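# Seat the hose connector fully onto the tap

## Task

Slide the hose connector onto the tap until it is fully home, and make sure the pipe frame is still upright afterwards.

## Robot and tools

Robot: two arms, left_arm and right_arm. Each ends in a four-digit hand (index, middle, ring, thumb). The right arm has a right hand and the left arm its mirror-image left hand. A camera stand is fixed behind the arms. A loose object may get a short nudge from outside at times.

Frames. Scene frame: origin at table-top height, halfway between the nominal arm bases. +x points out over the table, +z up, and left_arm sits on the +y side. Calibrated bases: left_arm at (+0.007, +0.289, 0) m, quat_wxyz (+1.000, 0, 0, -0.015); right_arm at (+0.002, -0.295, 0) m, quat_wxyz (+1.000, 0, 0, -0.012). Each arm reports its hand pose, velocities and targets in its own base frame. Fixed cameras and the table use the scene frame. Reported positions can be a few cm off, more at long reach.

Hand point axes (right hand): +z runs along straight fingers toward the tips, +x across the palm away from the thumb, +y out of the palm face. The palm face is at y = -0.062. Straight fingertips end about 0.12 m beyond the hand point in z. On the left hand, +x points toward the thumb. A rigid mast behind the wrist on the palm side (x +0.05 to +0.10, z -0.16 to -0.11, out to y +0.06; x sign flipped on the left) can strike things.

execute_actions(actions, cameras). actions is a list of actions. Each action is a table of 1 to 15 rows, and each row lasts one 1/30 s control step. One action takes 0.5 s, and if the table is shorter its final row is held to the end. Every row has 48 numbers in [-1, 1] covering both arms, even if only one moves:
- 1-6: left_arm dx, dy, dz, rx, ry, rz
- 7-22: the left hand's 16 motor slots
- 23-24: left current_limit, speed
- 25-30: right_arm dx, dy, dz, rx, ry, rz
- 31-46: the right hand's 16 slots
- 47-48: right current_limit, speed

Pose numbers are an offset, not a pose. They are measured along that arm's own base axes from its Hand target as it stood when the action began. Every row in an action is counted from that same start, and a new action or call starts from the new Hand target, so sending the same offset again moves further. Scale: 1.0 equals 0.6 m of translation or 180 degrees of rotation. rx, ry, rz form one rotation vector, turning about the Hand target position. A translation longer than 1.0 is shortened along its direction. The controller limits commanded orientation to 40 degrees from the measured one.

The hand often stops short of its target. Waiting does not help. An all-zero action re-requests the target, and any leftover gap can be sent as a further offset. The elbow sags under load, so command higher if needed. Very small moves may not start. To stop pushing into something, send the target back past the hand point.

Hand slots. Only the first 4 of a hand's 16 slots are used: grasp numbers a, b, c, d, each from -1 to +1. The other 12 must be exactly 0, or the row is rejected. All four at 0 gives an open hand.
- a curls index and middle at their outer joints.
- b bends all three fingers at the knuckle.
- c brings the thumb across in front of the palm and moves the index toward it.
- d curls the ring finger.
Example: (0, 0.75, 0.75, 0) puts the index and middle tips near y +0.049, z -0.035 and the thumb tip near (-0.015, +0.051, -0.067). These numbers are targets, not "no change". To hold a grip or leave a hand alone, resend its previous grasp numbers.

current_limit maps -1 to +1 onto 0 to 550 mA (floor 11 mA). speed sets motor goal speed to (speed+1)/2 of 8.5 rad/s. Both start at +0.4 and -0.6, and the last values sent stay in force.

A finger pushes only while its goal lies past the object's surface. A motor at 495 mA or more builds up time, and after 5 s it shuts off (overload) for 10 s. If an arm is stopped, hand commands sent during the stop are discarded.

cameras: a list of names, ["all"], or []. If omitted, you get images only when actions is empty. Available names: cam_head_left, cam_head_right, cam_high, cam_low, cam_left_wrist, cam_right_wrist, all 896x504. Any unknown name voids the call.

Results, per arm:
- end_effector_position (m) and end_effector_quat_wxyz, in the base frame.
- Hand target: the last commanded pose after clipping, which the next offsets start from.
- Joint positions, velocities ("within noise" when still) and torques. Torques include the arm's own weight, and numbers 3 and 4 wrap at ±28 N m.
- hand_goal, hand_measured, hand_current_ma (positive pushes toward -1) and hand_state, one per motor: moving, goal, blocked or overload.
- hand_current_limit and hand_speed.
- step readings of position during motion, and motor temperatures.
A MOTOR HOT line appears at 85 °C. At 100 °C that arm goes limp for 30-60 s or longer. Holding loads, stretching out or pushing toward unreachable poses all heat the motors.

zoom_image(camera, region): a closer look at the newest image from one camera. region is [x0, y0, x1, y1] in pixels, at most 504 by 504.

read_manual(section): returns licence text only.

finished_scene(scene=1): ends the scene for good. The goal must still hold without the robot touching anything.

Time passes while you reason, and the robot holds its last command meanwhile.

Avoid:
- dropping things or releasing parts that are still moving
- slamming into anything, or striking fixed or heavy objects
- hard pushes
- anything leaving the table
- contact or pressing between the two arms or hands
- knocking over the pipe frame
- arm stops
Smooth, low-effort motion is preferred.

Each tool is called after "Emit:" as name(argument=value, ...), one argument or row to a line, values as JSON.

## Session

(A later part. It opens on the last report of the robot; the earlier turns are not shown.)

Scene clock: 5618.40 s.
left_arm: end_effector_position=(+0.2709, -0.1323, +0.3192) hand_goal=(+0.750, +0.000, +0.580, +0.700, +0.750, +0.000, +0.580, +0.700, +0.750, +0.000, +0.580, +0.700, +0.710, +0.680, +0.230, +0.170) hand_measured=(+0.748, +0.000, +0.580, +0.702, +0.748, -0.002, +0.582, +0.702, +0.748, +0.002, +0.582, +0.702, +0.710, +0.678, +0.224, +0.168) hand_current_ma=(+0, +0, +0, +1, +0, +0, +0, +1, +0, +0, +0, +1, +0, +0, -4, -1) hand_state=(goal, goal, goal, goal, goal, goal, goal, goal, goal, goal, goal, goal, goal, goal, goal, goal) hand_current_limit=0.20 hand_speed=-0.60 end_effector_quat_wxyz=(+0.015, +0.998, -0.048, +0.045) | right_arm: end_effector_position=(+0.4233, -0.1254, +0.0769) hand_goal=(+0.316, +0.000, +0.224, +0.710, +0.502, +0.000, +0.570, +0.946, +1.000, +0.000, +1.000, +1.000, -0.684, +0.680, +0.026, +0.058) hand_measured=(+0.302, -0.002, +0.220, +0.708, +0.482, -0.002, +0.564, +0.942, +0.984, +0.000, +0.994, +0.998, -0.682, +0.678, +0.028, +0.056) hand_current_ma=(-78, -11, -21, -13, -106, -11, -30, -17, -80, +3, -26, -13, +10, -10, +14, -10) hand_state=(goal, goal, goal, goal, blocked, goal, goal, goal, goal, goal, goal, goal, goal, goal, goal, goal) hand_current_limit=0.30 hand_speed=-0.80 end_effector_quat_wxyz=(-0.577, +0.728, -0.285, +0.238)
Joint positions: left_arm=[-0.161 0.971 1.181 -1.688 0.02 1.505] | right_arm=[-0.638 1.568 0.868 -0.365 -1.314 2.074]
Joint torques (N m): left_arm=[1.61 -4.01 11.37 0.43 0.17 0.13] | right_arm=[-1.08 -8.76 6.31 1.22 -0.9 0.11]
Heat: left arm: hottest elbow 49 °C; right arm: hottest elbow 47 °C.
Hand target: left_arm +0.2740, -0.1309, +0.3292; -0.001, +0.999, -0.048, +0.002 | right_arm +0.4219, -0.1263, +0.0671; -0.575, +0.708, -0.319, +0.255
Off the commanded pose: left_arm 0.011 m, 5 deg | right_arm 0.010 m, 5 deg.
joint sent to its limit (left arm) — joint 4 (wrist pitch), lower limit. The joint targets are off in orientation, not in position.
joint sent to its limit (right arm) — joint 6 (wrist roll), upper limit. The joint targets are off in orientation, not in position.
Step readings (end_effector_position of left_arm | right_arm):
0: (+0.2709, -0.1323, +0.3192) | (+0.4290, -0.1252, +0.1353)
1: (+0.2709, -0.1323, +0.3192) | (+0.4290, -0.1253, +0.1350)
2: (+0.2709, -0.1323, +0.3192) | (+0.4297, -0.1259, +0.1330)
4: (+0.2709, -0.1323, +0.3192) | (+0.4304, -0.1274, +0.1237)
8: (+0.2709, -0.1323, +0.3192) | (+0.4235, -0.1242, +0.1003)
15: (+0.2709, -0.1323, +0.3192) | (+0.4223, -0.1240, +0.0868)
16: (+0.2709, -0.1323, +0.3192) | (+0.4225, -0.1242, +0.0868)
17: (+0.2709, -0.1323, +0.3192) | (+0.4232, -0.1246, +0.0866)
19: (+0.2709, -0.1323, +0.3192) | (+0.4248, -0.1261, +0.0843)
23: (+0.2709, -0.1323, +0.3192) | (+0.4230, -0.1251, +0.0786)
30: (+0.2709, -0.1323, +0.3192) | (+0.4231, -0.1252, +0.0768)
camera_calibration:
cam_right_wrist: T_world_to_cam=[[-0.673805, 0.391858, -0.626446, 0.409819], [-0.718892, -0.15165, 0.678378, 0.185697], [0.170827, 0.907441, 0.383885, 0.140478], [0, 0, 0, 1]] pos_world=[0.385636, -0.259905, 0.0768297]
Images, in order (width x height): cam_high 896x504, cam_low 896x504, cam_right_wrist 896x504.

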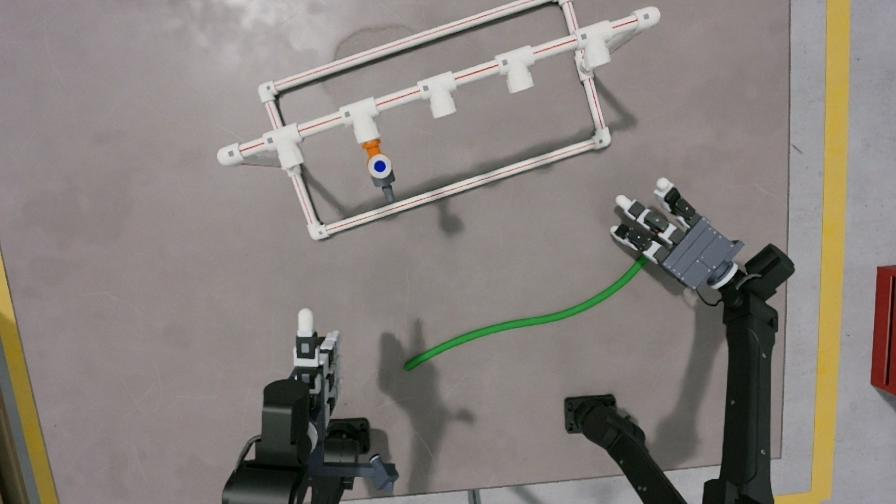

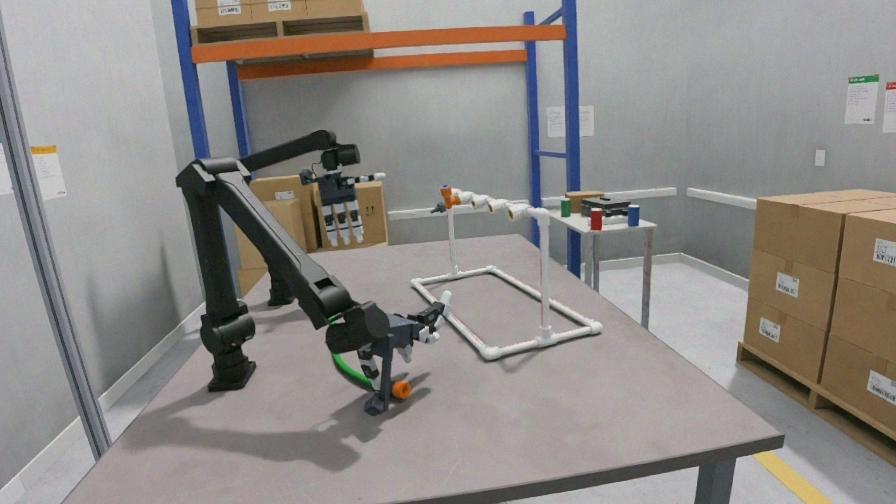

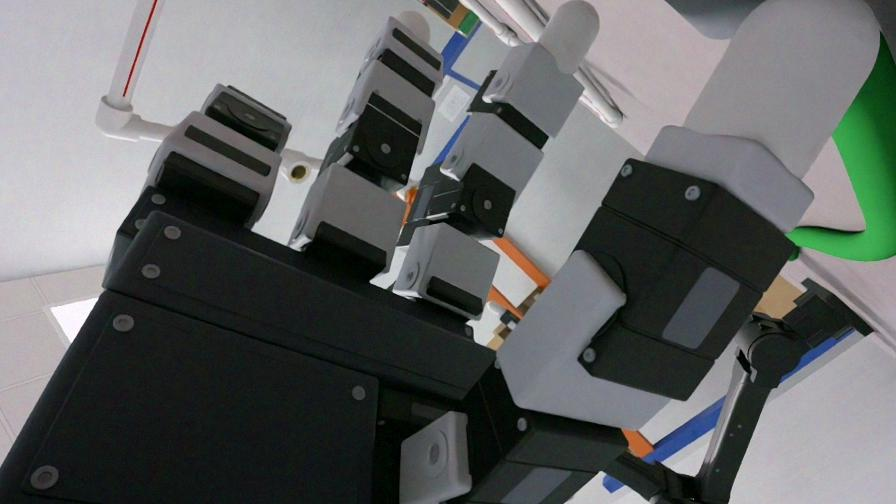

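Emit:
execute_actions(
  actions=[
    [[0,0,0,0,0,0,0,0,0,0,0,0,0,0,0,0,0,0,0,0,0,0,0.2,-0.6,0.0,0.0,-0.018,0,0,0,0.0,0.1,0.82,-0.8,0,0,0,0,0,0,0,0,0,0,0,0,0.3,-0.8]],
  ],
  cameras=["cam_low","cam_right_wrist"],
)

Emit:
zoom_image(
  camera="cam_low",
  region=[330, 310, 460, 430],
)

Emit:
zoom_image(
  camera="cam_right_wrist",
  region=[500, 0, 896, 260],
)

Scene clock: 5632.30 s.
left_arm: end_effector_position=(+0.2709, -0.1323, +0.3192) hand_goal=(+0.750, +0.000, +0.580, +0.700, +0.750, +0.000, +0.580, +0.700, +0.750, +0.000, +0.580, +0.700, +0.710, +0.680, +0.230, +0.170) hand_measured=(+0.748, +0.000, +0.580, +0.702, +0.748, -0.002, +0.582, +0.702, +0.748, +0.002, +0.582, +0.702, +0.710, +0.678, +0.224, +0.168) hand_current_ma=(+0, +0, +0, +1, +0, +0, +0, +1, +0, +0, +0, +1, +0, +0, -4, -1) hand_state=(goal, goal, goal, goal, goal, goal, goal, goal, goal, goal, goal, goal, goal, goal, goal, goal) hand_current_limit=0.20 hand_speed=-0.60 end_effector_quat_wxyz=(+0.015, +0.998, -0.048, +0.045) | right_arm: end_effector_position=(+0.4233, -0.1256, +0.0652) hand_goal=(+0.248, +0.000, +0.240, +0.720, +0.416, +0.000, +0.560, +0.946, +1.000, +0.000, +1.000, +1.000, -0.684, +0.680, +0.026, +0.068) hand_measured=(+0.244, -0.002, +0.236, +0.718, +0.408, -0.002, +0.560, +0.942, +0.984, +0.000, +0.994, +0.998, -0.684, +0.678, +0.028, +0.066) hand_current_ma=(-23, -11, -22, -13, -37, -11, +1, -17, -80, +3, -26, -13, +4, -10, +14, -7) hand_state=(goal, goal, goal, goal, goal, goal, goal, goal, goal, goal, goal, goal, goal, goal, goal, goal) hand_current_limit=0.30 hand_speed=-0.80 end_effector_quat_wxyz=(-0.576, +0.728, -0.286, +0.237)
Joint positions: left_arm=[-0.161 0.971 1.181 -1.688 0.02 1.505] | right_arm=[-0.638 1.591 0.858 -0.333 -1.312 2.074]
Joint torques (N m): left_arm=[1.44 -4.25 11.4 0.43 0.15 0.15] | right_arm=[-1.08 -9 6.15 1.16 -0.94 0.11]
Heat: left arm: hottest elbow 49 °C; right arm: hottest elbow 46 °C.
Hand target: left_arm +0.2740, -0.1309, +0.3292; -0.001, +0.999, -0.048, +0.002 | right_arm +0.4220, -0.1264, +0.0563; -0.575, +0.709, -0.319, +0.255
Off the commanded pose: left_arm 0.011 m, 5 deg | right_arm 0.009 m, 5 deg.
joint sent to its limit (left arm) — joint 4 (wrist pitch), lower limit. The joint targets are off in orientation, not in position.
joint sent to its limit (right arm) — joint 6 (wrist roll), upper limit. The joint targets are off in orientation, not in position.
Step readings (end_effector_position of left_arm | right_arm):
0: (+0.2709, -0.1323, +0.3192) | (+0.4233, -0.1254, +0.0769)
1: (+0.2709, -0.1323, +0.3192) | (+0.4233, -0.1254, +0.0769)
2: (+0.2709, -0.1323, +0.3192) | (+0.4236, -0.1256, +0.0766)
4: (+0.2709, -0.1323, +0.3192) | (+0.4244, -0.1262, +0.0752)
8: (+0.2709, -0.1323, +0.3192) | (+0.4237, -0.1259, +0.0688)
15: (+0.2709, -0.1323, +0.3192) | (+0.4232, -0.1255, +0.0651)
camera_calibration:
cam_right_wrist: T_world_to_cam=[[-0.675056, 0.392701, -0.624568, 0.40314], [-0.717287, -0.151263, 0.680161, 0.192824], [0.172626, 0.907141, 0.383791, 0.144362], [0, 0, 0, 1]] pos_world=[0.385531, -0.260103, 0.0652327]
Images, in order (width x height): cam_low 896x504, cam_right_wrist 896x504.

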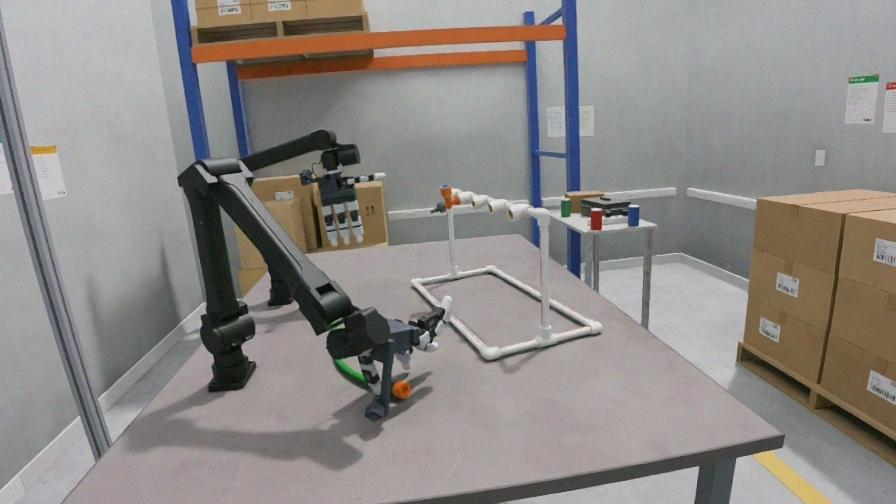

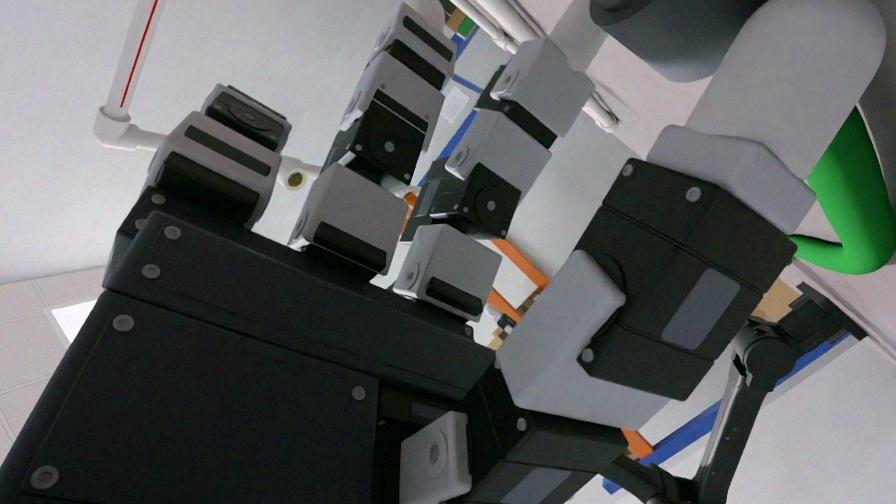

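Scaled by 3.877.

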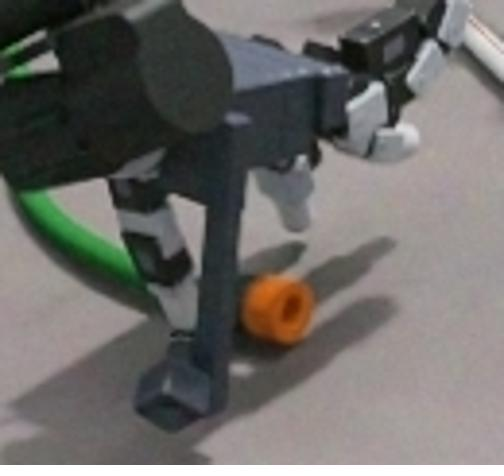

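Scaled by 1.273.

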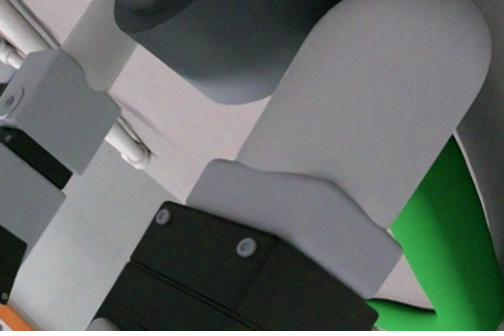

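Emit:
execute_actions(
  actions=[
    [[0,0,0,0,0,0,0,0,0,0,0,0,0,0,0,0,0,0,0,0,0,0,0.2,-0.6,0.0,0.0,0.018,0,0,0,0.0,0.25,0.82,-0.8,0,0,0,0,0,0,0,0,0,0,0,0,0.3,-0.8]],
    [[0,0,0,0,0,0,0,0,0,0,0,0,0,0,0,0,0,0,0,0,0,0,0.2,-0.6,0.0,0.0,0.0,0,0,0,0.0,0.38,0.82,-0.8,0,0,0,0,0,0,0,0,0,0,0,0,0.3,-0.8]],
  ],
  cameras=["cam_low","cam_right_wrist"],
)

Emit:
zoom_image(
  camera="cam_low",
  region=[330, 310, 460, 430],
)

Emit:
zoom_image(
  camera="cam_right_wrist",
  region=[500, 0, 896, 260],
)

Scene clock: 5664.50 s.
left_arm: end_effector_position=(+0.2709, -0.1323, +0.3192) hand_goal=(+0.750, +0.000, +0.580, +0.700, +0.750, +0.000, +0.580, +0.700, +0.750, +0.000, +0.580, +0.700, +0.710, +0.680, +0.230, +0.170) hand_measured=(+0.748, +0.000, +0.580, +0.702, +0.748, -0.002, +0.582, +0.702, +0.748, +0.002, +0.582, +0.702, +0.710, +0.678, +0.224, +0.168) hand_current_ma=(+0, +0, +0, +1, +0, +0, +0, +1, +0, +0, +0, +1, +0, +0, -4, -1) hand_state=(goal, goal, goal, goal, goal, goal, goal, goal, goal, goal, goal, goal, goal, goal, goal, goal) hand_current_limit=0.20 hand_speed=-0.60 end_effector_quat_wxyz=(+0.015, +0.998, -0.048, +0.045) | right_arm: end_effector_position=(+0.4227, -0.1242, +0.0660) hand_goal=(-0.130, +0.000, +0.324, +0.776, -0.074, +0.000, +0.504, +0.946, +0.746, +0.000, +1.000, +1.000, -0.684, +0.680, +0.026, +0.124) hand_measured=(-0.010, -0.014, +0.342, +0.784, -0.076, -0.002, +0.506, +0.942, +0.740, +0.000, +0.994, +0.998, -0.684, +0.678, +0.028, +0.122) hand_current_ma=(+358, -59, +84, +44, -9, -11, +6, -15, -34, +3, -26, -13, +4, -10, +13, -11) hand_state=(blocked, goal, goal, goal, goal, goal, goal, goal, goal, goal, goal, goal, goal, goal, goal, goal) hand_current_limit=0.30 hand_speed=-0.80 end_effector_quat_wxyz=(-0.580, +0.726, -0.286, +0.235)
Joint positions: left_arm=[-0.161 0.971 1.181 -1.688 0.02 1.505] | right_arm=[-0.638 1.591 0.858 -0.336 -1.32 2.076]
Joint torques (N m): left_arm=[1.26 -4.19 11.32 0.5 0.17 0.14] | right_arm=[-1.08 -10.46 6.86 0.14 -0.66 0.1]
Heat: left arm: hottest elbow 49 °C; right arm: hottest elbow 45 °C.
Hand target: left_arm +0.2740, -0.1309, +0.3292; -0.001, +0.999, -0.048, +0.002 | right_arm +0.4220, -0.1265, +0.0671; -0.575, +0.709, -0.319, +0.255
Off the commanded pose: left_arm 0.011 m, 5 deg | right_arm 0.003 m, 5 deg.
joint sent to its limit (left arm) — joint 4 (wrist pitch), lower limit. The joint targets are off in orientation, not in position.
joint sent to its limit (right arm) — joint 6 (wrist roll), upper limit. The joint targets are off in orientation, not in position.
Step readings (end_effector_position of left_arm | right_arm):
0: (+0.2709, -0.1323, +0.3192) | (+0.4233, -0.1256, +0.0652)
1: (+0.2709, -0.1323, +0.3192) | (+0.4233, -0.1256, +0.0652)
2: (+0.2709, -0.1323, +0.3192) | (+0.4233, -0.1256, +0.0652)
4: (+0.2709, -0.1323, +0.3192) | (+0.4233, -0.1256, +0.0652)
8: (+0.2709, -0.1323, +0.3192) | (+0.4230, -0.1254, +0.0651)
15: (+0.2709, -0.1323, +0.3192) | (+0.4227, -0.1251, +0.0651)
16: (+0.2709, -0.1323, +0.3192) | (+0.4227, -0.1251, +0.0651)
17: (+0.2709, -0.1323, +0.3192) | (+0.4227, -0.1250, +0.0653)
19: (+0.2709, -0.1323, +0.3192) | (+0.4227, -0.1247, +0.0655)
23: (+0.2709, -0.1323, +0.3192) | (+0.4227, -0.1244, +0.0659)
30: (+0.2709, -0.1323, +0.3192) | (+0.4227, -0.1242, +0.0660)
camera_calibration:
cam_right_wrist: T_world_to_cam=[[-0.676334, 0.39562, -0.621335, 0.403402], [-0.716776, -0.159122, 0.678905, 0.190871], [0.169721, 0.904525, 0.391191, 0.143248], [0, 0, 0, 1]] pos_world=[0.385334, -0.258794, 0.065027]
Images, in order (width x height): cam_low 896x504, cam_right_wrist 896x504.

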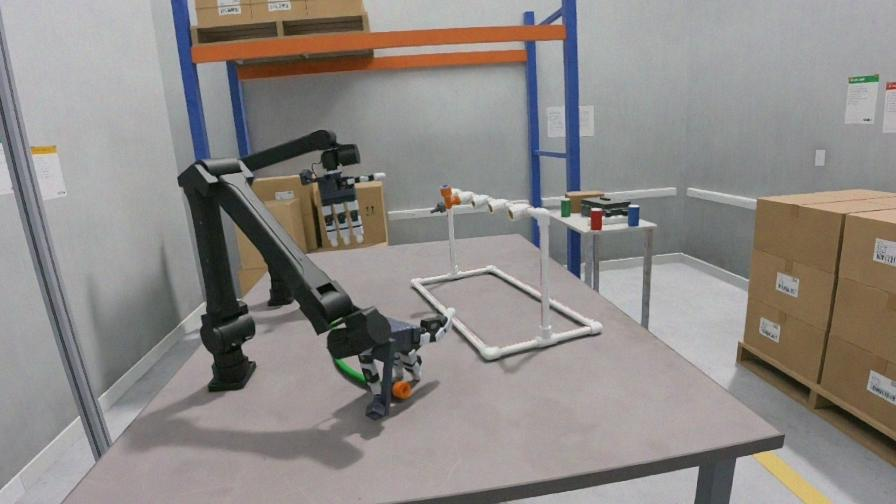

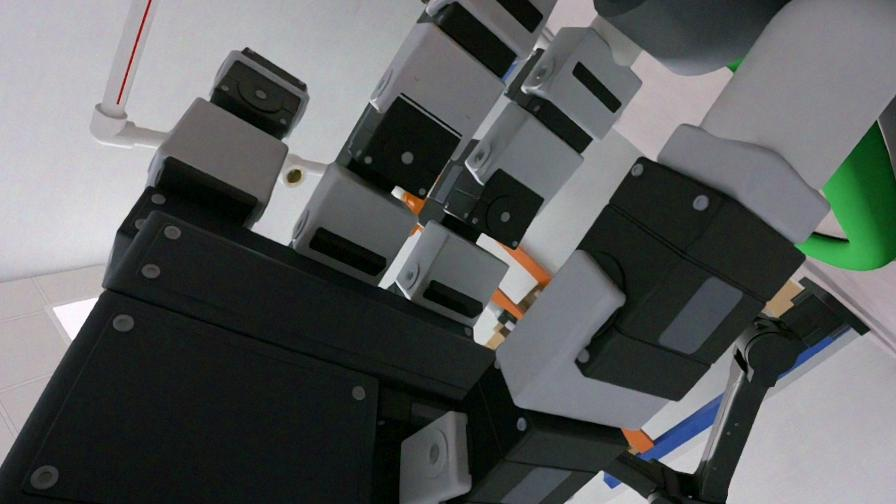

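Scaled by 3.877.

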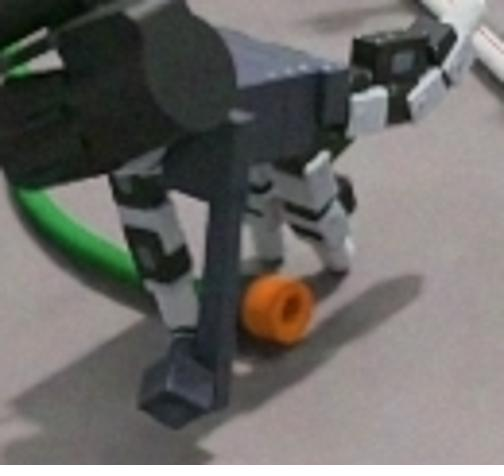

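Scaled by 1.273.

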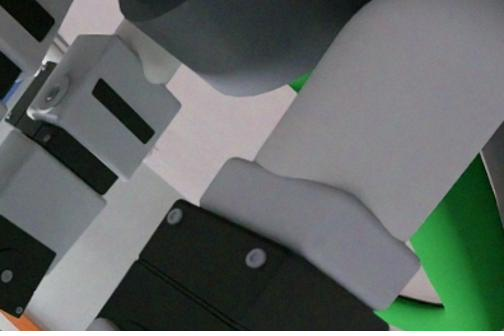

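Emit:
execute_actions(
  actions=[
    [[0,0,0,0,0,0,0,0,0,0,0,0,0,0,0,0,0,0,0,0,0,0,0.2,-0.6,0.0,0.0,0.012,0,0,0,0.0,0.40,0.82,-0.8,0,0,0,0,0,0,0,0,0,0,0,0,0.3,-0.8]],
    [[0,0,0,0,0,0,0,0,0,0,0,0,0,0,0,0,0,0,0,0,0,0,0.2,-0.6,0.0,0.0,0.0,0,0,0,0.0,0.44,0.82,-0.8,0,0,0,0,0,0,0,0,0,0,0,0,0.3,-0.8]],
  ],
  cameras=["cam_low","cam_right_wrist"],
)

Emit:
zoom_image(
  camera="cam_low",
  region=[330, 310, 460, 430],
)

Scene clock: 5676.77 s.
left_arm: end_effector_position=(+0.2709, -0.1323, +0.3192) hand_goal=(+0.750, +0.000, +0.580, +0.700, +0.750, +0.000, +0.580, +0.700, +0.750, +0.000, +0.580, +0.700, +0.710, +0.680, +0.230, +0.170) hand_measured=(+0.748, +0.000, +0.580, +0.702, +0.748, -0.002, +0.582, +0.702, +0.748, +0.002, +0.582, +0.702, +0.710, +0.678, +0.224, +0.168) hand_current_ma=(+0, +0, +0, +1, +0, +0, +0, +1, +0, +0, +0, +1, +0, +0, -4, -1) hand_state=(goal, goal, goal, goal, goal, goal, goal, goal, goal, goal, goal, goal, goal, goal, goal, goal) hand_current_limit=0.20 hand_speed=-0.60 end_effector_quat_wxyz=(+0.015, +0.998, -0.048, +0.045) | right_arm: end_effector_position=(+0.4199, -0.1214, +0.0686) hand_goal=(-0.210, +0.000, +0.342, +0.788, -0.180, +0.000, +0.492, +0.946, +0.656, +0.000, +1.000, +1.000, -0.684, +0.680, +0.026, +0.136) hand_measured=(-0.146, -0.006, +0.356, +0.796, -0.158, -0.002, +0.500, +0.950, +0.650, +0.000, +0.994, +0.998, -0.684, +0.678, +0.028, +0.134) hand_current_ma=(+334, -25, +73, +38, +114, -12, +42, +20, -33, +3, -26, -13, +4, -10, +13, -12) hand_state=(blocked, goal, goal, goal, blocked, goal, goal, goal, goal, goal, goal, goal, goal, goal, goal, goal) hand_current_limit=0.30 hand_speed=-0.80 end_effector_quat_wxyz=(-0.583, +0.723, -0.290, +0.228)
Joint positions: left_arm=[-0.161 0.971 1.181 -1.688 0.02 1.505] | right_arm=[-0.638 1.585 0.858 -0.356 -1.325 2.079]
Joint torques (N m): left_arm=[1.26 -4.01 11.25 0.43 0.15 0.16] | right_arm=[-1.08 -10.93 7.38 0.08 -0.5 0.07]
Heat: left arm: hottest elbow 49 °C; right arm: hottest elbow 44 °C.
Hand target: left_arm +0.2740, -0.1309, +0.3292; -0.001, +0.999, -0.048, +0.002 | right_arm +0.4220, -0.1265, +0.0744; -0.575, +0.709, -0.319, +0.255
Off the commanded pose: left_arm 0.011 m, 5 deg | right_arm 0.008 m, 5 deg.
joint sent to its limit (left arm) — joint 4 (wrist pitch), lower limit. The joint targets are off in orientation, not in position.
joint sent to its limit (right arm) — joint 6 (wrist roll), upper limit. The joint targets are off in orientation, not in position.
Step readings (end_effector_position of left_arm | right_arm):
0: (+0.2709, -0.1323, +0.3192) | (+0.4227, -0.1242, +0.0660)
1: (+0.2709, -0.1323, +0.3192) | (+0.4227, -0.1242, +0.0660)
2: (+0.2709, -0.1323, +0.3192) | (+0.4225, -0.1240, +0.0661)
4: (+0.2709, -0.1323, +0.3192) | (+0.4220, -0.1236, +0.0661)
8: (+0.2709, -0.1323, +0.3192) | (+0.4207, -0.1226, +0.0669)
15: (+0.2709, -0.1323, +0.3192) | (+0.4201, -0.1222, +0.0671)
16: (+0.2709, -0.1323, +0.3192) | (+0.4201, -0.1221, +0.0671)
17: (+0.2709, -0.1323, +0.3192) | (+0.4201, -0.1220, +0.0672)
19: (+0.2709, -0.1323, +0.3192) | (+0.4201, -0.1218, +0.0676)
23: (+0.2709, -0.1323, +0.3192) | (+0.4200, -0.1215, +0.0684)
30: (+0.2709, -0.1323, +0.3192) | (+0.4199, -0.1214, +0.0686)
camera_calibration:
cam_right_wrist: T_world_to_cam=[[-0.683815, 0.403305, -0.608064, 0.405093], [-0.708919, -0.169963, 0.684504, 0.18261], [0.172716, 0.899143, 0.402134, 0.137501], [0, 0, 0, 1]] pos_world=[0.382716, -0.255972, 0.0660315]
Images, in order (width x height): cam_low 896x504, cam_right_wrist 896x504.

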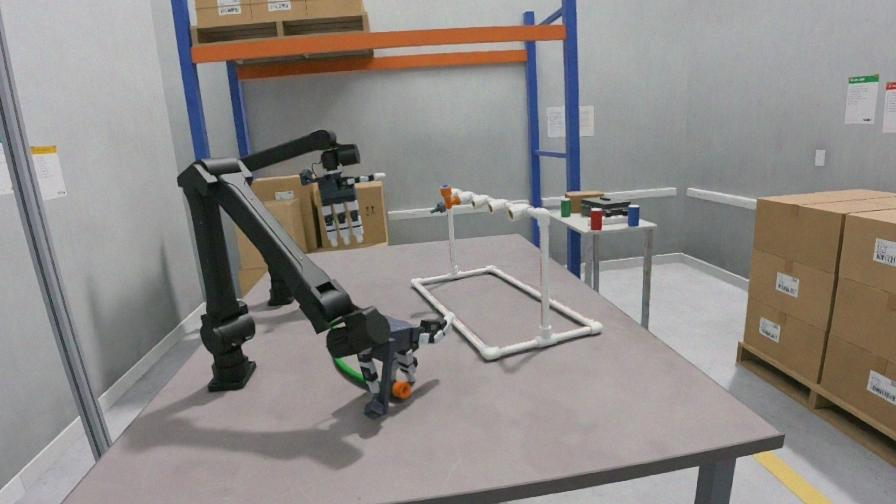

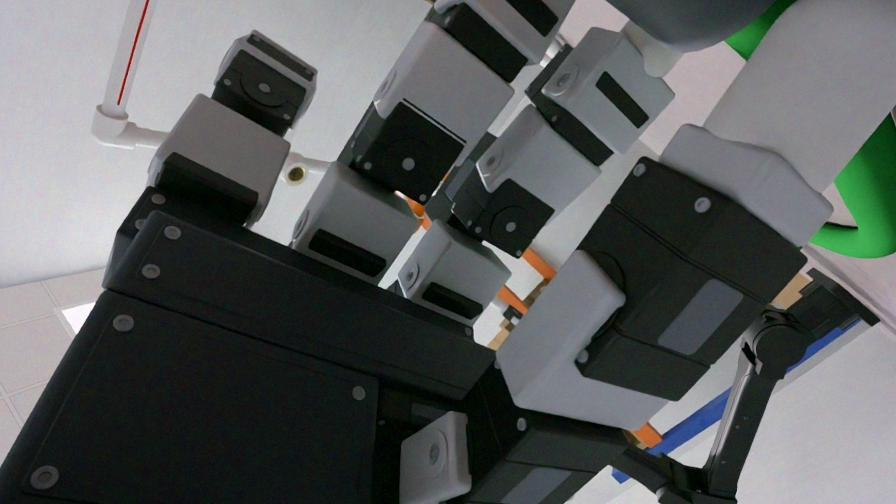

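Scaled by 3.877.

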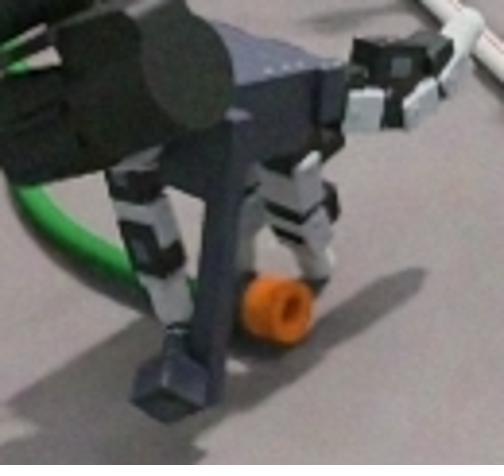

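Emit:
execute_actions(
  actions=[
    [[0,0,0,0,0,0,0,0,0,0,0,0,0,0,0,0,0,0,0,0,0,0,0.2,-0.6,0.0,0.0,0.008,0,0,0,0.0,0.50,0.82,-0.8,0,0,0,0,0,0,0,0,0,0,0,0,0.4,-0.8]],
    [[0,0,0,0,0,0,0,0,0,0,0,0,0,0,0,0,0,0,0,0,0,0,0.2,-0.6,0.0,0.0,0.0,0,0,0,0.0,0.56,0.82,-0.8,0,0,0,0,0,0,0,0,0,0,0,0,0.4,-0.8]],
  ],
  cameras=["cam_low","cam_right_wrist"],
)

Emit:
zoom_image(
  camera="cam_low",
  region=[330, 310, 460, 430],
)

Emit:
zoom_image(
  camera="cam_right_wrist",
  region=[500, 0, 896, 260],
)

Scene clock: 5688.80 s.
left_arm: end_effector_position=(+0.2709, -0.1323, +0.3192) hand_goal=(+0.750, +0.000, +0.580, +0.700, +0.750, +0.000, +0.580, +0.700, +0.750, +0.000, +0.580, +0.700, +0.710, +0.680, +0.230, +0.170) hand_measured=(+0.748, +0.000, +0.580, +0.702, +0.748, -0.002, +0.582, +0.702, +0.748, +0.002, +0.582, +0.702, +0.710, +0.678, +0.224, +0.168) hand_current_ma=(+0, +0, +0, +1, +0, +0, +0, +1, +0, +0, +0, +1, +0, +0, -4, -1) hand_state=(goal, goal, goal, goal, goal, goal, goal, goal, goal, goal, goal, goal, goal, goal, goal, goal) hand_current_limit=0.20 hand_speed=-0.60 end_effector_quat_wxyz=(+0.015, +0.998, -0.048, +0.045) | right_arm: end_effector_position=(+0.4181, -0.1201, +0.0705) hand_goal=(-0.372, +0.000, +0.378, +0.812, -0.390, +0.000, +0.468, +0.946, +0.476, +0.000, +1.000, +1.000, -0.684, +0.680, +0.026, +0.160) hand_measured=(-0.364, -0.002, +0.378, +0.810, -0.234, -0.002, +0.500, +0.958, +0.470, +0.000, +0.994, +0.998, -0.684, +0.678, +0.028, +0.158) hand_current_ma=(+45, -11, -1, -7, +385, -11, +158, +55, -31, +3, -26, -13, +4, -10, +13, -12) hand_state=(goal, goal, goal, goal, blocked, goal, blocked, goal, goal, goal, goal, goal, goal, goal, goal, goal) hand_current_limit=0.40 hand_speed=-0.80 end_effector_quat_wxyz=(-0.584, +0.723, -0.293, +0.226)
Joint positions: left_arm=[-0.161 0.971 1.181 -1.688 0.02 1.505] | right_arm=[-0.638 1.579 0.858 -0.37 -1.324 2.079]
Joint torques (N m): left_arm=[1.44 -4.25 11.22 0.38 0.16 0.16] | right_arm=[-1.08 -11.05 7.75 0.05 -0.5 0.07]
Heat: left arm: hottest elbow 49 °C; right arm: hottest elbow 45 °C.
Hand target: left_arm +0.2740, -0.1309, +0.3292; -0.001, +0.999, -0.048, +0.002 | right_arm +0.4220, -0.1265, +0.0791; -0.575, +0.709, -0.319, +0.255
Off the commanded pose: left_arm 0.011 m, 5 deg | right_arm 0.011 m, 5 deg.
joint sent to its limit (left arm) — joint 4 (wrist pitch), lower limit. The joint targets are off in orientation, not in position.
joint sent to its limit (right arm) — joint 6 (wrist roll), upper limit. The joint targets are off in orientation, not in position.
Step readings (end_effector_position of left_arm | right_arm):
0: (+0.2709, -0.1323, +0.3192) | (+0.4199, -0.1214, +0.0686)
1: (+0.2709, -0.1323, +0.3192) | (+0.4198, -0.1213, +0.0686)
2: (+0.2709, -0.1323, +0.3192) | (+0.4197, -0.1213, +0.0687)
4: (+0.2709, -0.1323, +0.3192) | (+0.4192, -0.1209, +0.0693)
8: (+0.2709, -0.1323, +0.3192) | (+0.4184, -0.1203, +0.0703)
15: (+0.2709, -0.1323, +0.3192) | (+0.4181, -0.1202, +0.0704)
16: (+0.2709, -0.1323, +0.3192) | (+0.4181, -0.1202, +0.0704)
17: (+0.2709, -0.1323, +0.3192) | (+0.4181, -0.1202, +0.0704)
19: (+0.2709, -0.1323, +0.3192) | (+0.4182, -0.1202, +0.0705)
23: (+0.2709, -0.1323, +0.3192) | (+0.4181, -0.1201, +0.0705)
30: (+0.2709, -0.1323, +0.3192) | (+0.4181, -0.1201, +0.0705)
camera_calibration:
cam_right_wrist: T_world_to_cam=[[-0.687581, 0.406029, -0.601974, 0.406061], [-0.704579, -0.172705, 0.688289, 0.177825], [0.175502, 0.897393, 0.404828, 0.134393], [0, 0, 0, 1]] pos_world=[0.380905, -0.254765, 0.0676369]
Images, in order (width x height): cam_low 896x504, cam_right_wrist 896x504.

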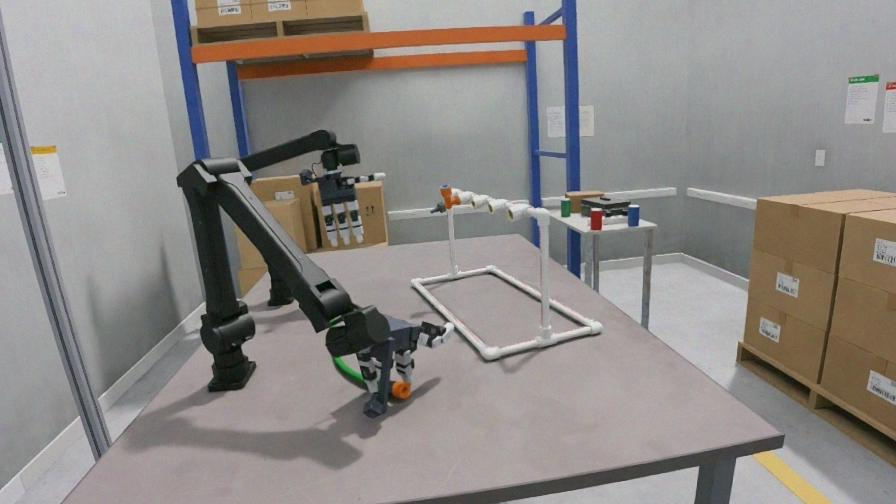

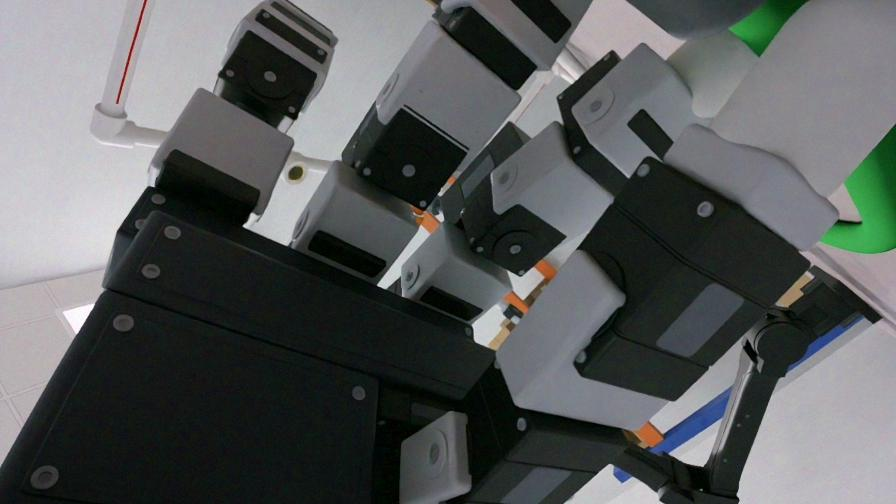

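Scaled by 3.877.

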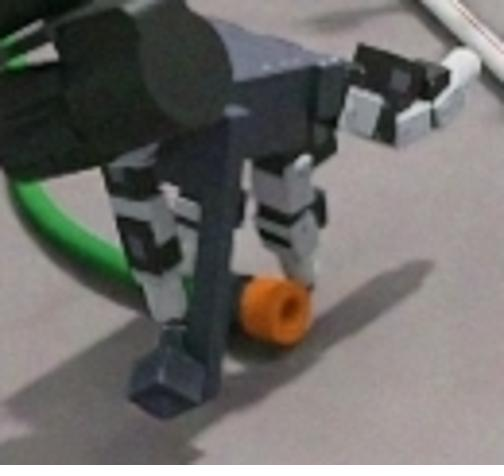

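Scaled by 1.273.

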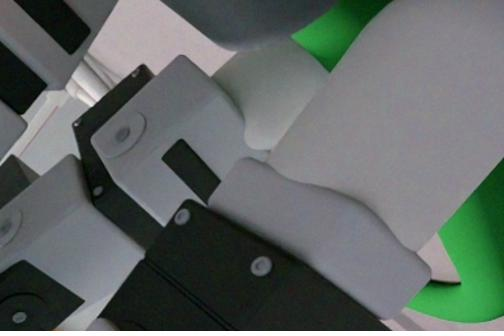

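Emit:
execute_actions(
  actions=[
    [[0,0,0,0,0,0,0,0,0,0,0,0,0,0,0,0,0,0,0,0,0,0,0.2,-0.6,0.0,0.0,0.004,0,0,0,0.0,0.64,0.82,-0.8,0,0,0,0,0,0,0,0,0,0,0,0,0.45,-0.8]],
  ],
  cameras=["cam_low","cam_right_wrist","cam_high"],
)

Emit:
zoom_image(
  camera="cam_right_wrist",
  region=[500, 0, 896, 260],
)

Emit:
zoom_image(
  camera="cam_high",
  region=[580, 170, 720, 310],
)

Scene clock: 5706.73 s.
left_arm: end_effector_position=(+0.2709, -0.1323, +0.3192) hand_goal=(+0.750, +0.000, +0.580, +0.700, +0.750, +0.000, +0.580, +0.700, +0.750, +0.000, +0.580, +0.700, +0.710, +0.680, +0.230, +0.170) hand_measured=(+0.748, +0.000, +0.580, +0.702, +0.748, -0.002, +0.582, +0.702, +0.748, +0.002, +0.582, +0.702, +0.710, +0.678, +0.224, +0.168) hand_current_ma=(+0, +0, +0, +1, +0, +0, +0, +1, +0, +0, +0, +1, +0, +0, -4, -1) hand_state=(goal, goal, goal, goal, goal, goal, goal, goal, goal, goal, goal, goal, goal, goal, goal, goal) hand_current_limit=0.20 hand_speed=-0.60 end_effector_quat_wxyz=(+0.015, +0.998, -0.048, +0.045) | right_arm: end_effector_position=(+0.4167, -0.1200, +0.0707) hand_goal=(-0.480, +0.000, +0.402, +0.828, -0.530, +0.000, +0.452, +0.946, +0.356, +0.000, +1.000, +1.000, -0.684, +0.680, +0.026, +0.176) hand_measured=(-0.452, -0.002, +0.408, +0.830, -0.466, -0.004, +0.464, +0.952, +0.350, +0.000, +0.994, +0.998, -0.678, +0.678, +0.042, +0.184) hand_current_ma=(+141, -8, +33, +11, +336, -19, +61, +32, -30, +3, -26, -13, +30, -8, +100, +49) hand_state=(blocked, goal, goal, goal, blocked, goal, goal, goal, goal, goal, goal, goal, goal, goal, goal, goal) hand_current_limit=0.45 hand_speed=-0.80 end_effector_quat_wxyz=(-0.582, +0.724, -0.297, +0.223)
Joint positions: left_arm=[-0.161 0.971 1.181 -1.688 0.02 1.505] | right_arm=[-0.638 1.575 0.858 -0.38 -1.317 2.079]
Joint torques (N m): left_arm=[1.2 -3.96 11.29 0.4 0.15 0.13] | right_arm=[-1.08 -11.11 7.92 0.17 -0.77 0.07]
Heat: left arm: hottest elbow 49 °C; right arm: hottest elbow 45 °C.
Hand target: left_arm +0.2740, -0.1309, +0.3292; -0.001, +0.999, -0.048, +0.002 | right_arm +0.4220, -0.1264, +0.0816; -0.575, +0.709, -0.319, +0.255
Off the commanded pose: left_arm 0.011 m, 5 deg | right_arm 0.014 m, 5 deg.
joint sent to its limit (left arm) — joint 4 (wrist pitch), lower limit. The joint targets are off in orientation, not in position.
joint sent to its limit (right arm) — joint 6 (wrist roll), upper limit. The joint targets are off in orientation, not in position.
Step readings (end_effector_position of left_arm | right_arm):
0: (+0.2709, -0.1323, +0.3192) | (+0.4181, -0.1201, +0.0705)
1: (+0.2709, -0.1323, +0.3192) | (+0.4181, -0.1201, +0.0705)
2: (+0.2709, -0.1323, +0.3192) | (+0.4180, -0.1201, +0.0706)
4: (+0.2709, -0.1323, +0.3192) | (+0.4178, -0.1199, +0.0709)
8: (+0.2709, -0.1323, +0.3192) | (+0.4173, -0.1195, +0.0715)
15: (+0.2709, -0.1323, +0.3192) | (+0.4168, -0.1200, +0.0708)
camera_calibration:
cam_right_wrist: T_world_to_cam=[[-0.691634, 0.407536, -0.596286, 0.406649], [-0.698914, -0.169492, 0.694833, 0.174329], [0.182104, 0.897322, 0.402059, 0.131821], [0, 0, 0, 1]] pos_world=[0.379088, -0.254463, 0.0683495]
Images, in order (width x height): cam_high 896x504, cam_low 896x504, cam_right_wrist 896x504.

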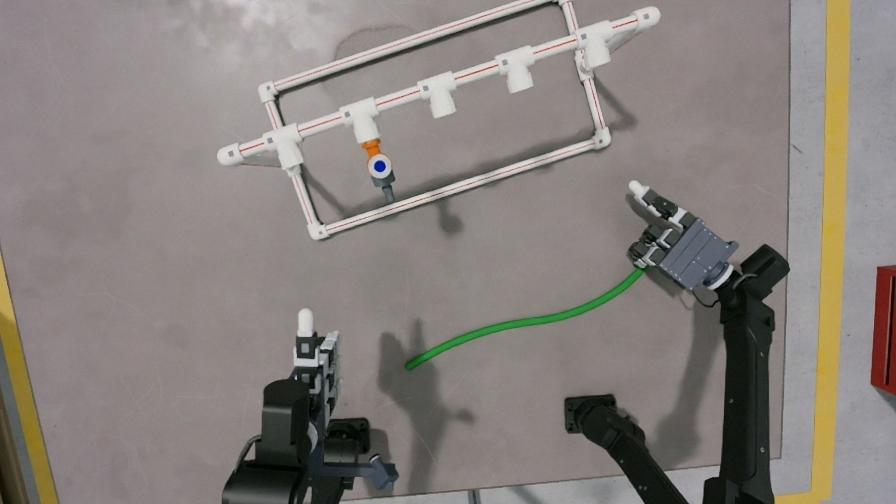

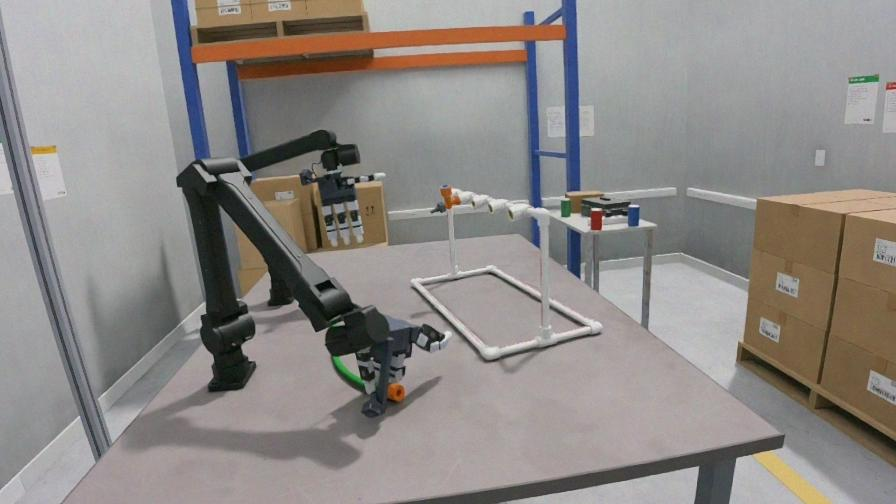

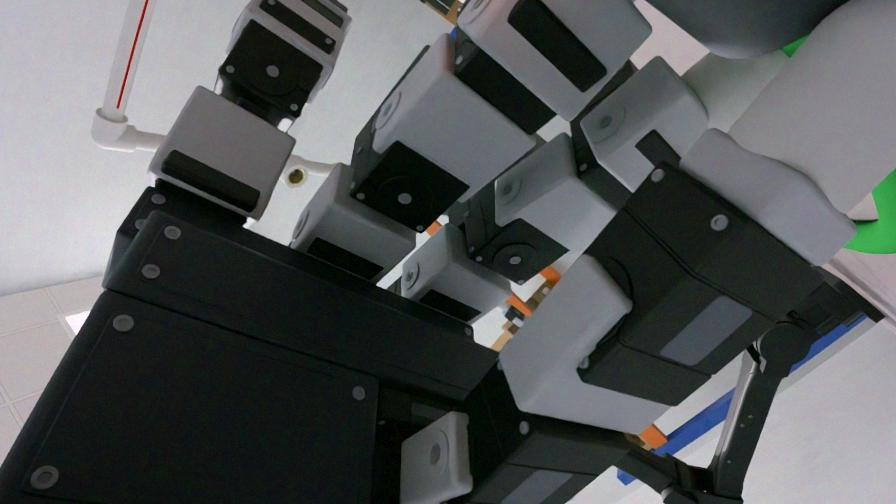

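Scaled by 1.273.

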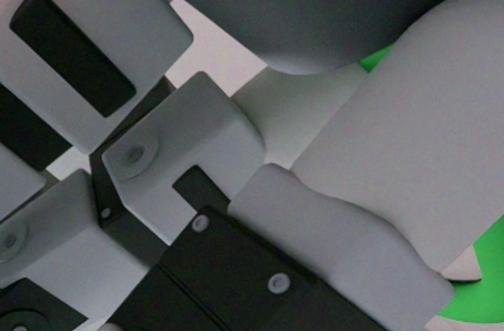

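Scaled by 3.600.

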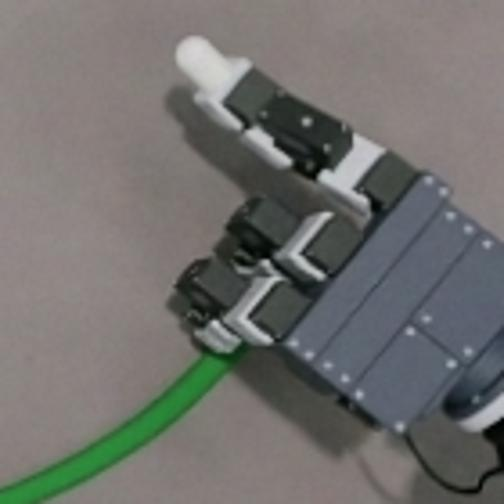

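Emit:
zoom_image(
  camera="cam_low",
  region=[340, 340, 430, 420],
)

Scaled by 5.600.

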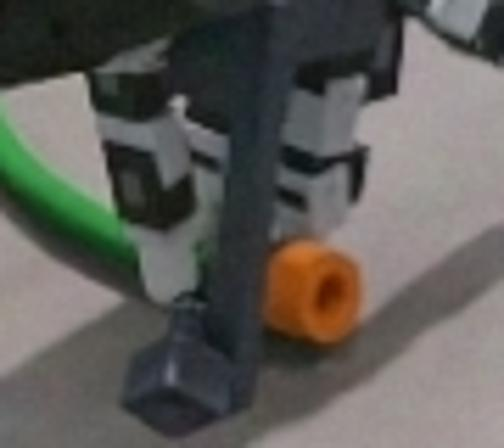

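Emit:
execute_actions(
  actions=[
    [[0,0,0,0,0,0,0,0,0,0,0,0,0,0,0,0,0,0,0,0,0,0,0.2,-0.6,0.0,0.0,0.0,0,0,0,0.0,0.38,0.82,-0.8,0,0,0,0,0,0,0,0,0,0,0,0,0.3,-0.7]],
    [[0,0,0,0,0,0,0,0,0,0,0,0,0,0,0,0,0,0,0,0,0,0,0.2,-0.6,0.018,-0.018,-0.010,0,0,0,0.0,0.33,0.82,-0.8,0,0,0,0,0,0,0,0,0,0,0,0,0.3,-0.8]],
  ],
  cameras=["cam_low","cam_right_wrist"],
)

Emit:
zoom_image(
  camera="cam_low",
  region=[340, 340, 430, 420],
)

Scene clock: 5736.40 s.
left_arm: end_effector_position=(+0.2709, -0.1323, +0.3192) hand_goal=(+0.750, +0.000, +0.580, +0.700, +0.750, +0.000, +0.580, +0.700, +0.750, +0.000, +0.580, +0.700, +0.710, +0.680, +0.230, +0.170) hand_measured=(+0.748, +0.000, +0.580, +0.702, +0.748, -0.002, +0.582, +0.702, +0.748, +0.002, +0.582, +0.702, +0.710, +0.678, +0.224, +0.168) hand_current_ma=(+0, +0, +0, +1, +0, +0, +0, +1, +0, +0, +0, +1, +0, +0, -4, -1) hand_state=(goal, goal, goal, goal, goal, goal, goal, goal, goal, goal, goal, goal, goal, goal, goal, goal) hand_current_limit=0.20 hand_speed=-0.60 end_effector_quat_wxyz=(+0.015, +0.998, -0.048, +0.045) | right_arm: end_effector_position=(+0.4176, -0.1238, +0.0698) hand_goal=(-0.062, +0.000, +0.308, +0.766, +0.012, +0.000, +0.514, +0.946, +0.820, +0.000, +1.000, +1.000, -0.684, +0.680, +0.026, +0.114) hand_measured=(-0.072, -0.002, +0.310, +0.768, -0.002, +0.002, +0.510, +0.942, +0.800, +0.000, +0.994, +0.998, -0.680, +0.678, +0.030, +0.118) hand_current_ma=(-49, -8, +12, +12, -69, +11, -19, -15, -103, +3, -26, -13, +24, -7, +24, +20) hand_state=(goal, goal, goal, goal, goal, goal, goal, goal, goal, goal, goal, goal, goal, goal, goal, goal) hand_current_limit=0.30 hand_speed=-0.80 end_effector_quat_wxyz=(-0.581, +0.723, -0.300, +0.224)
Joint positions: left_arm=[-0.161 0.971 1.181 -1.688 0.02 1.505] | right_arm=[-0.644 1.582 0.864 -0.38 -1.316 2.081]
Joint torques (N m): left_arm=[1.49 -3.84 11.26 0.36 0.16 0.15] | right_arm=[-1.14 -8.82 9.85 0.58 -0.9 0.06]
Heat: left arm: hottest elbow 49 °C; right arm: hottest elbow 45 °C.
Hand target: left_arm +0.2740, -0.1309, +0.3292; -0.001, +0.999, -0.048, +0.002 | right_arm +0.4327, -0.1374, +0.0755; -0.575, +0.709, -0.319, +0.255
Off the commanded pose: left_arm 0.011 m, 5 deg | right_arm 0.021 m, 5 deg.
joint sent to its limit (left arm) — joint 4 (wrist pitch), lower limit. The joint targets are off in orientation, not in position.
joint sent to its limit (right arm) — joint 6 (wrist roll), upper limit. The joint targets are off in orientation, not in position.
Step readings (end_effector_position of left_arm | right_arm):
0: (+0.2709, -0.1323, +0.3192) | (+0.4167, -0.1200, +0.0707)
1: (+0.2709, -0.1323, +0.3192) | (+0.4167, -0.1200, +0.0707)
2: (+0.2709, -0.1323, +0.3192) | (+0.4167, -0.1201, +0.0706)
4: (+0.2709, -0.1323, +0.3192) | (+0.4167, -0.1202, +0.0705)
8: (+0.2709, -0.1323, +0.3192) | (+0.4165, -0.1210, +0.0706)
15: (+0.2709, -0.1323, +0.3192) | (+0.4164, -0.1213, +0.0706)
16: (+0.2709, -0.1323, +0.3192) | (+0.4164, -0.1213, +0.0706)
17: (+0.2709, -0.1323, +0.3192) | (+0.4164, -0.1213, +0.0706)
19: (+0.2709, -0.1323, +0.3192) | (+0.4163, -0.1215, +0.0706)
23: (+0.2709, -0.1323, +0.3192) | (+0.4162, -0.1222, +0.0708)
30: (+0.2709, -0.1323, +0.3192) | (+0.4175, -0.1235, +0.0718)
camera_calibration:
cam_right_wrist: T_world_to_cam=[[-0.690356, 0.412351, -0.594454, 0.408206], [-0.698317, -0.165017, 0.696508, 0.175153], [0.189111, 0.895955, 0.401872, 0.132409], [0, 0, 0, 1]] pos_world=[0.37908, -0.258053, 0.0674525]
Images, in order (width x height): cam_low 896x504, cam_right_wrist 896x504.

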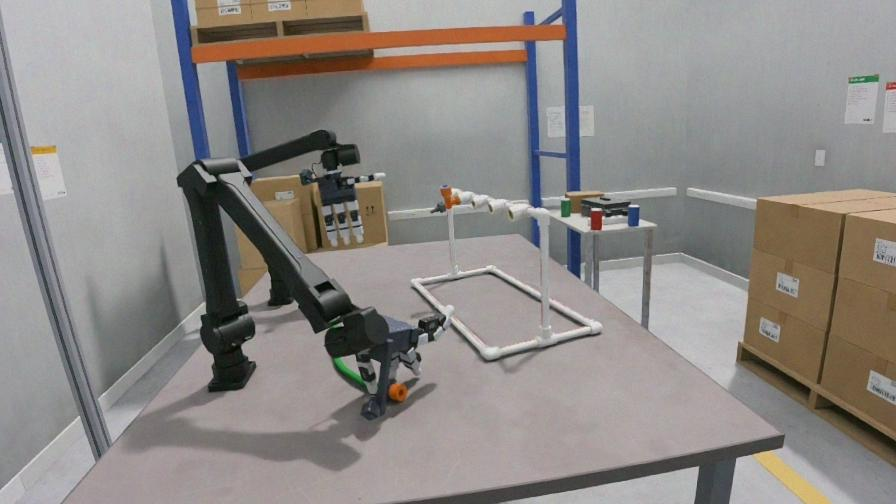

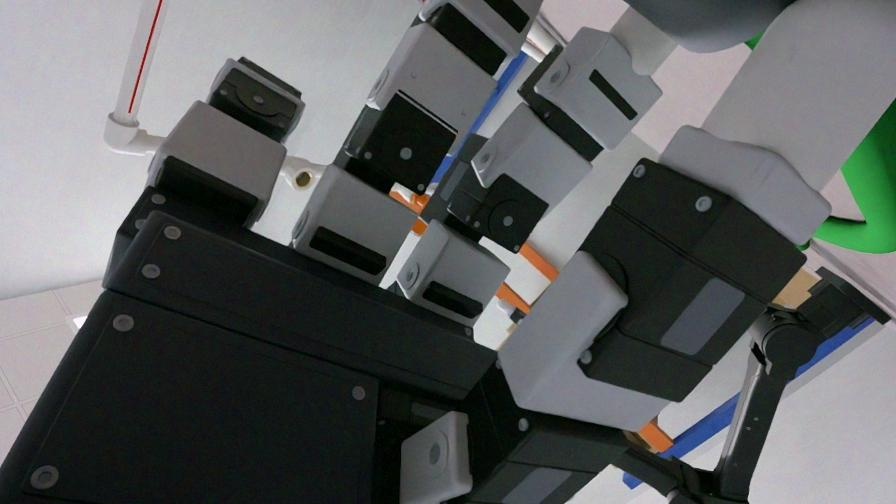

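Scaled by 5.600.

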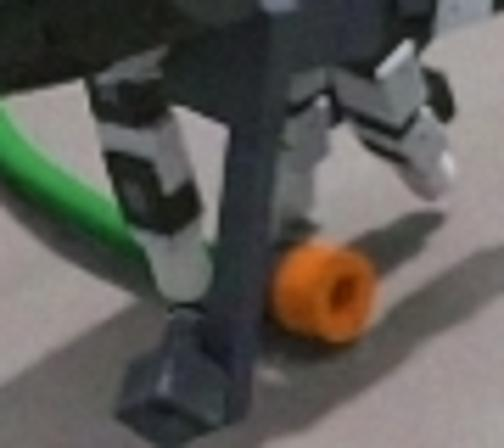

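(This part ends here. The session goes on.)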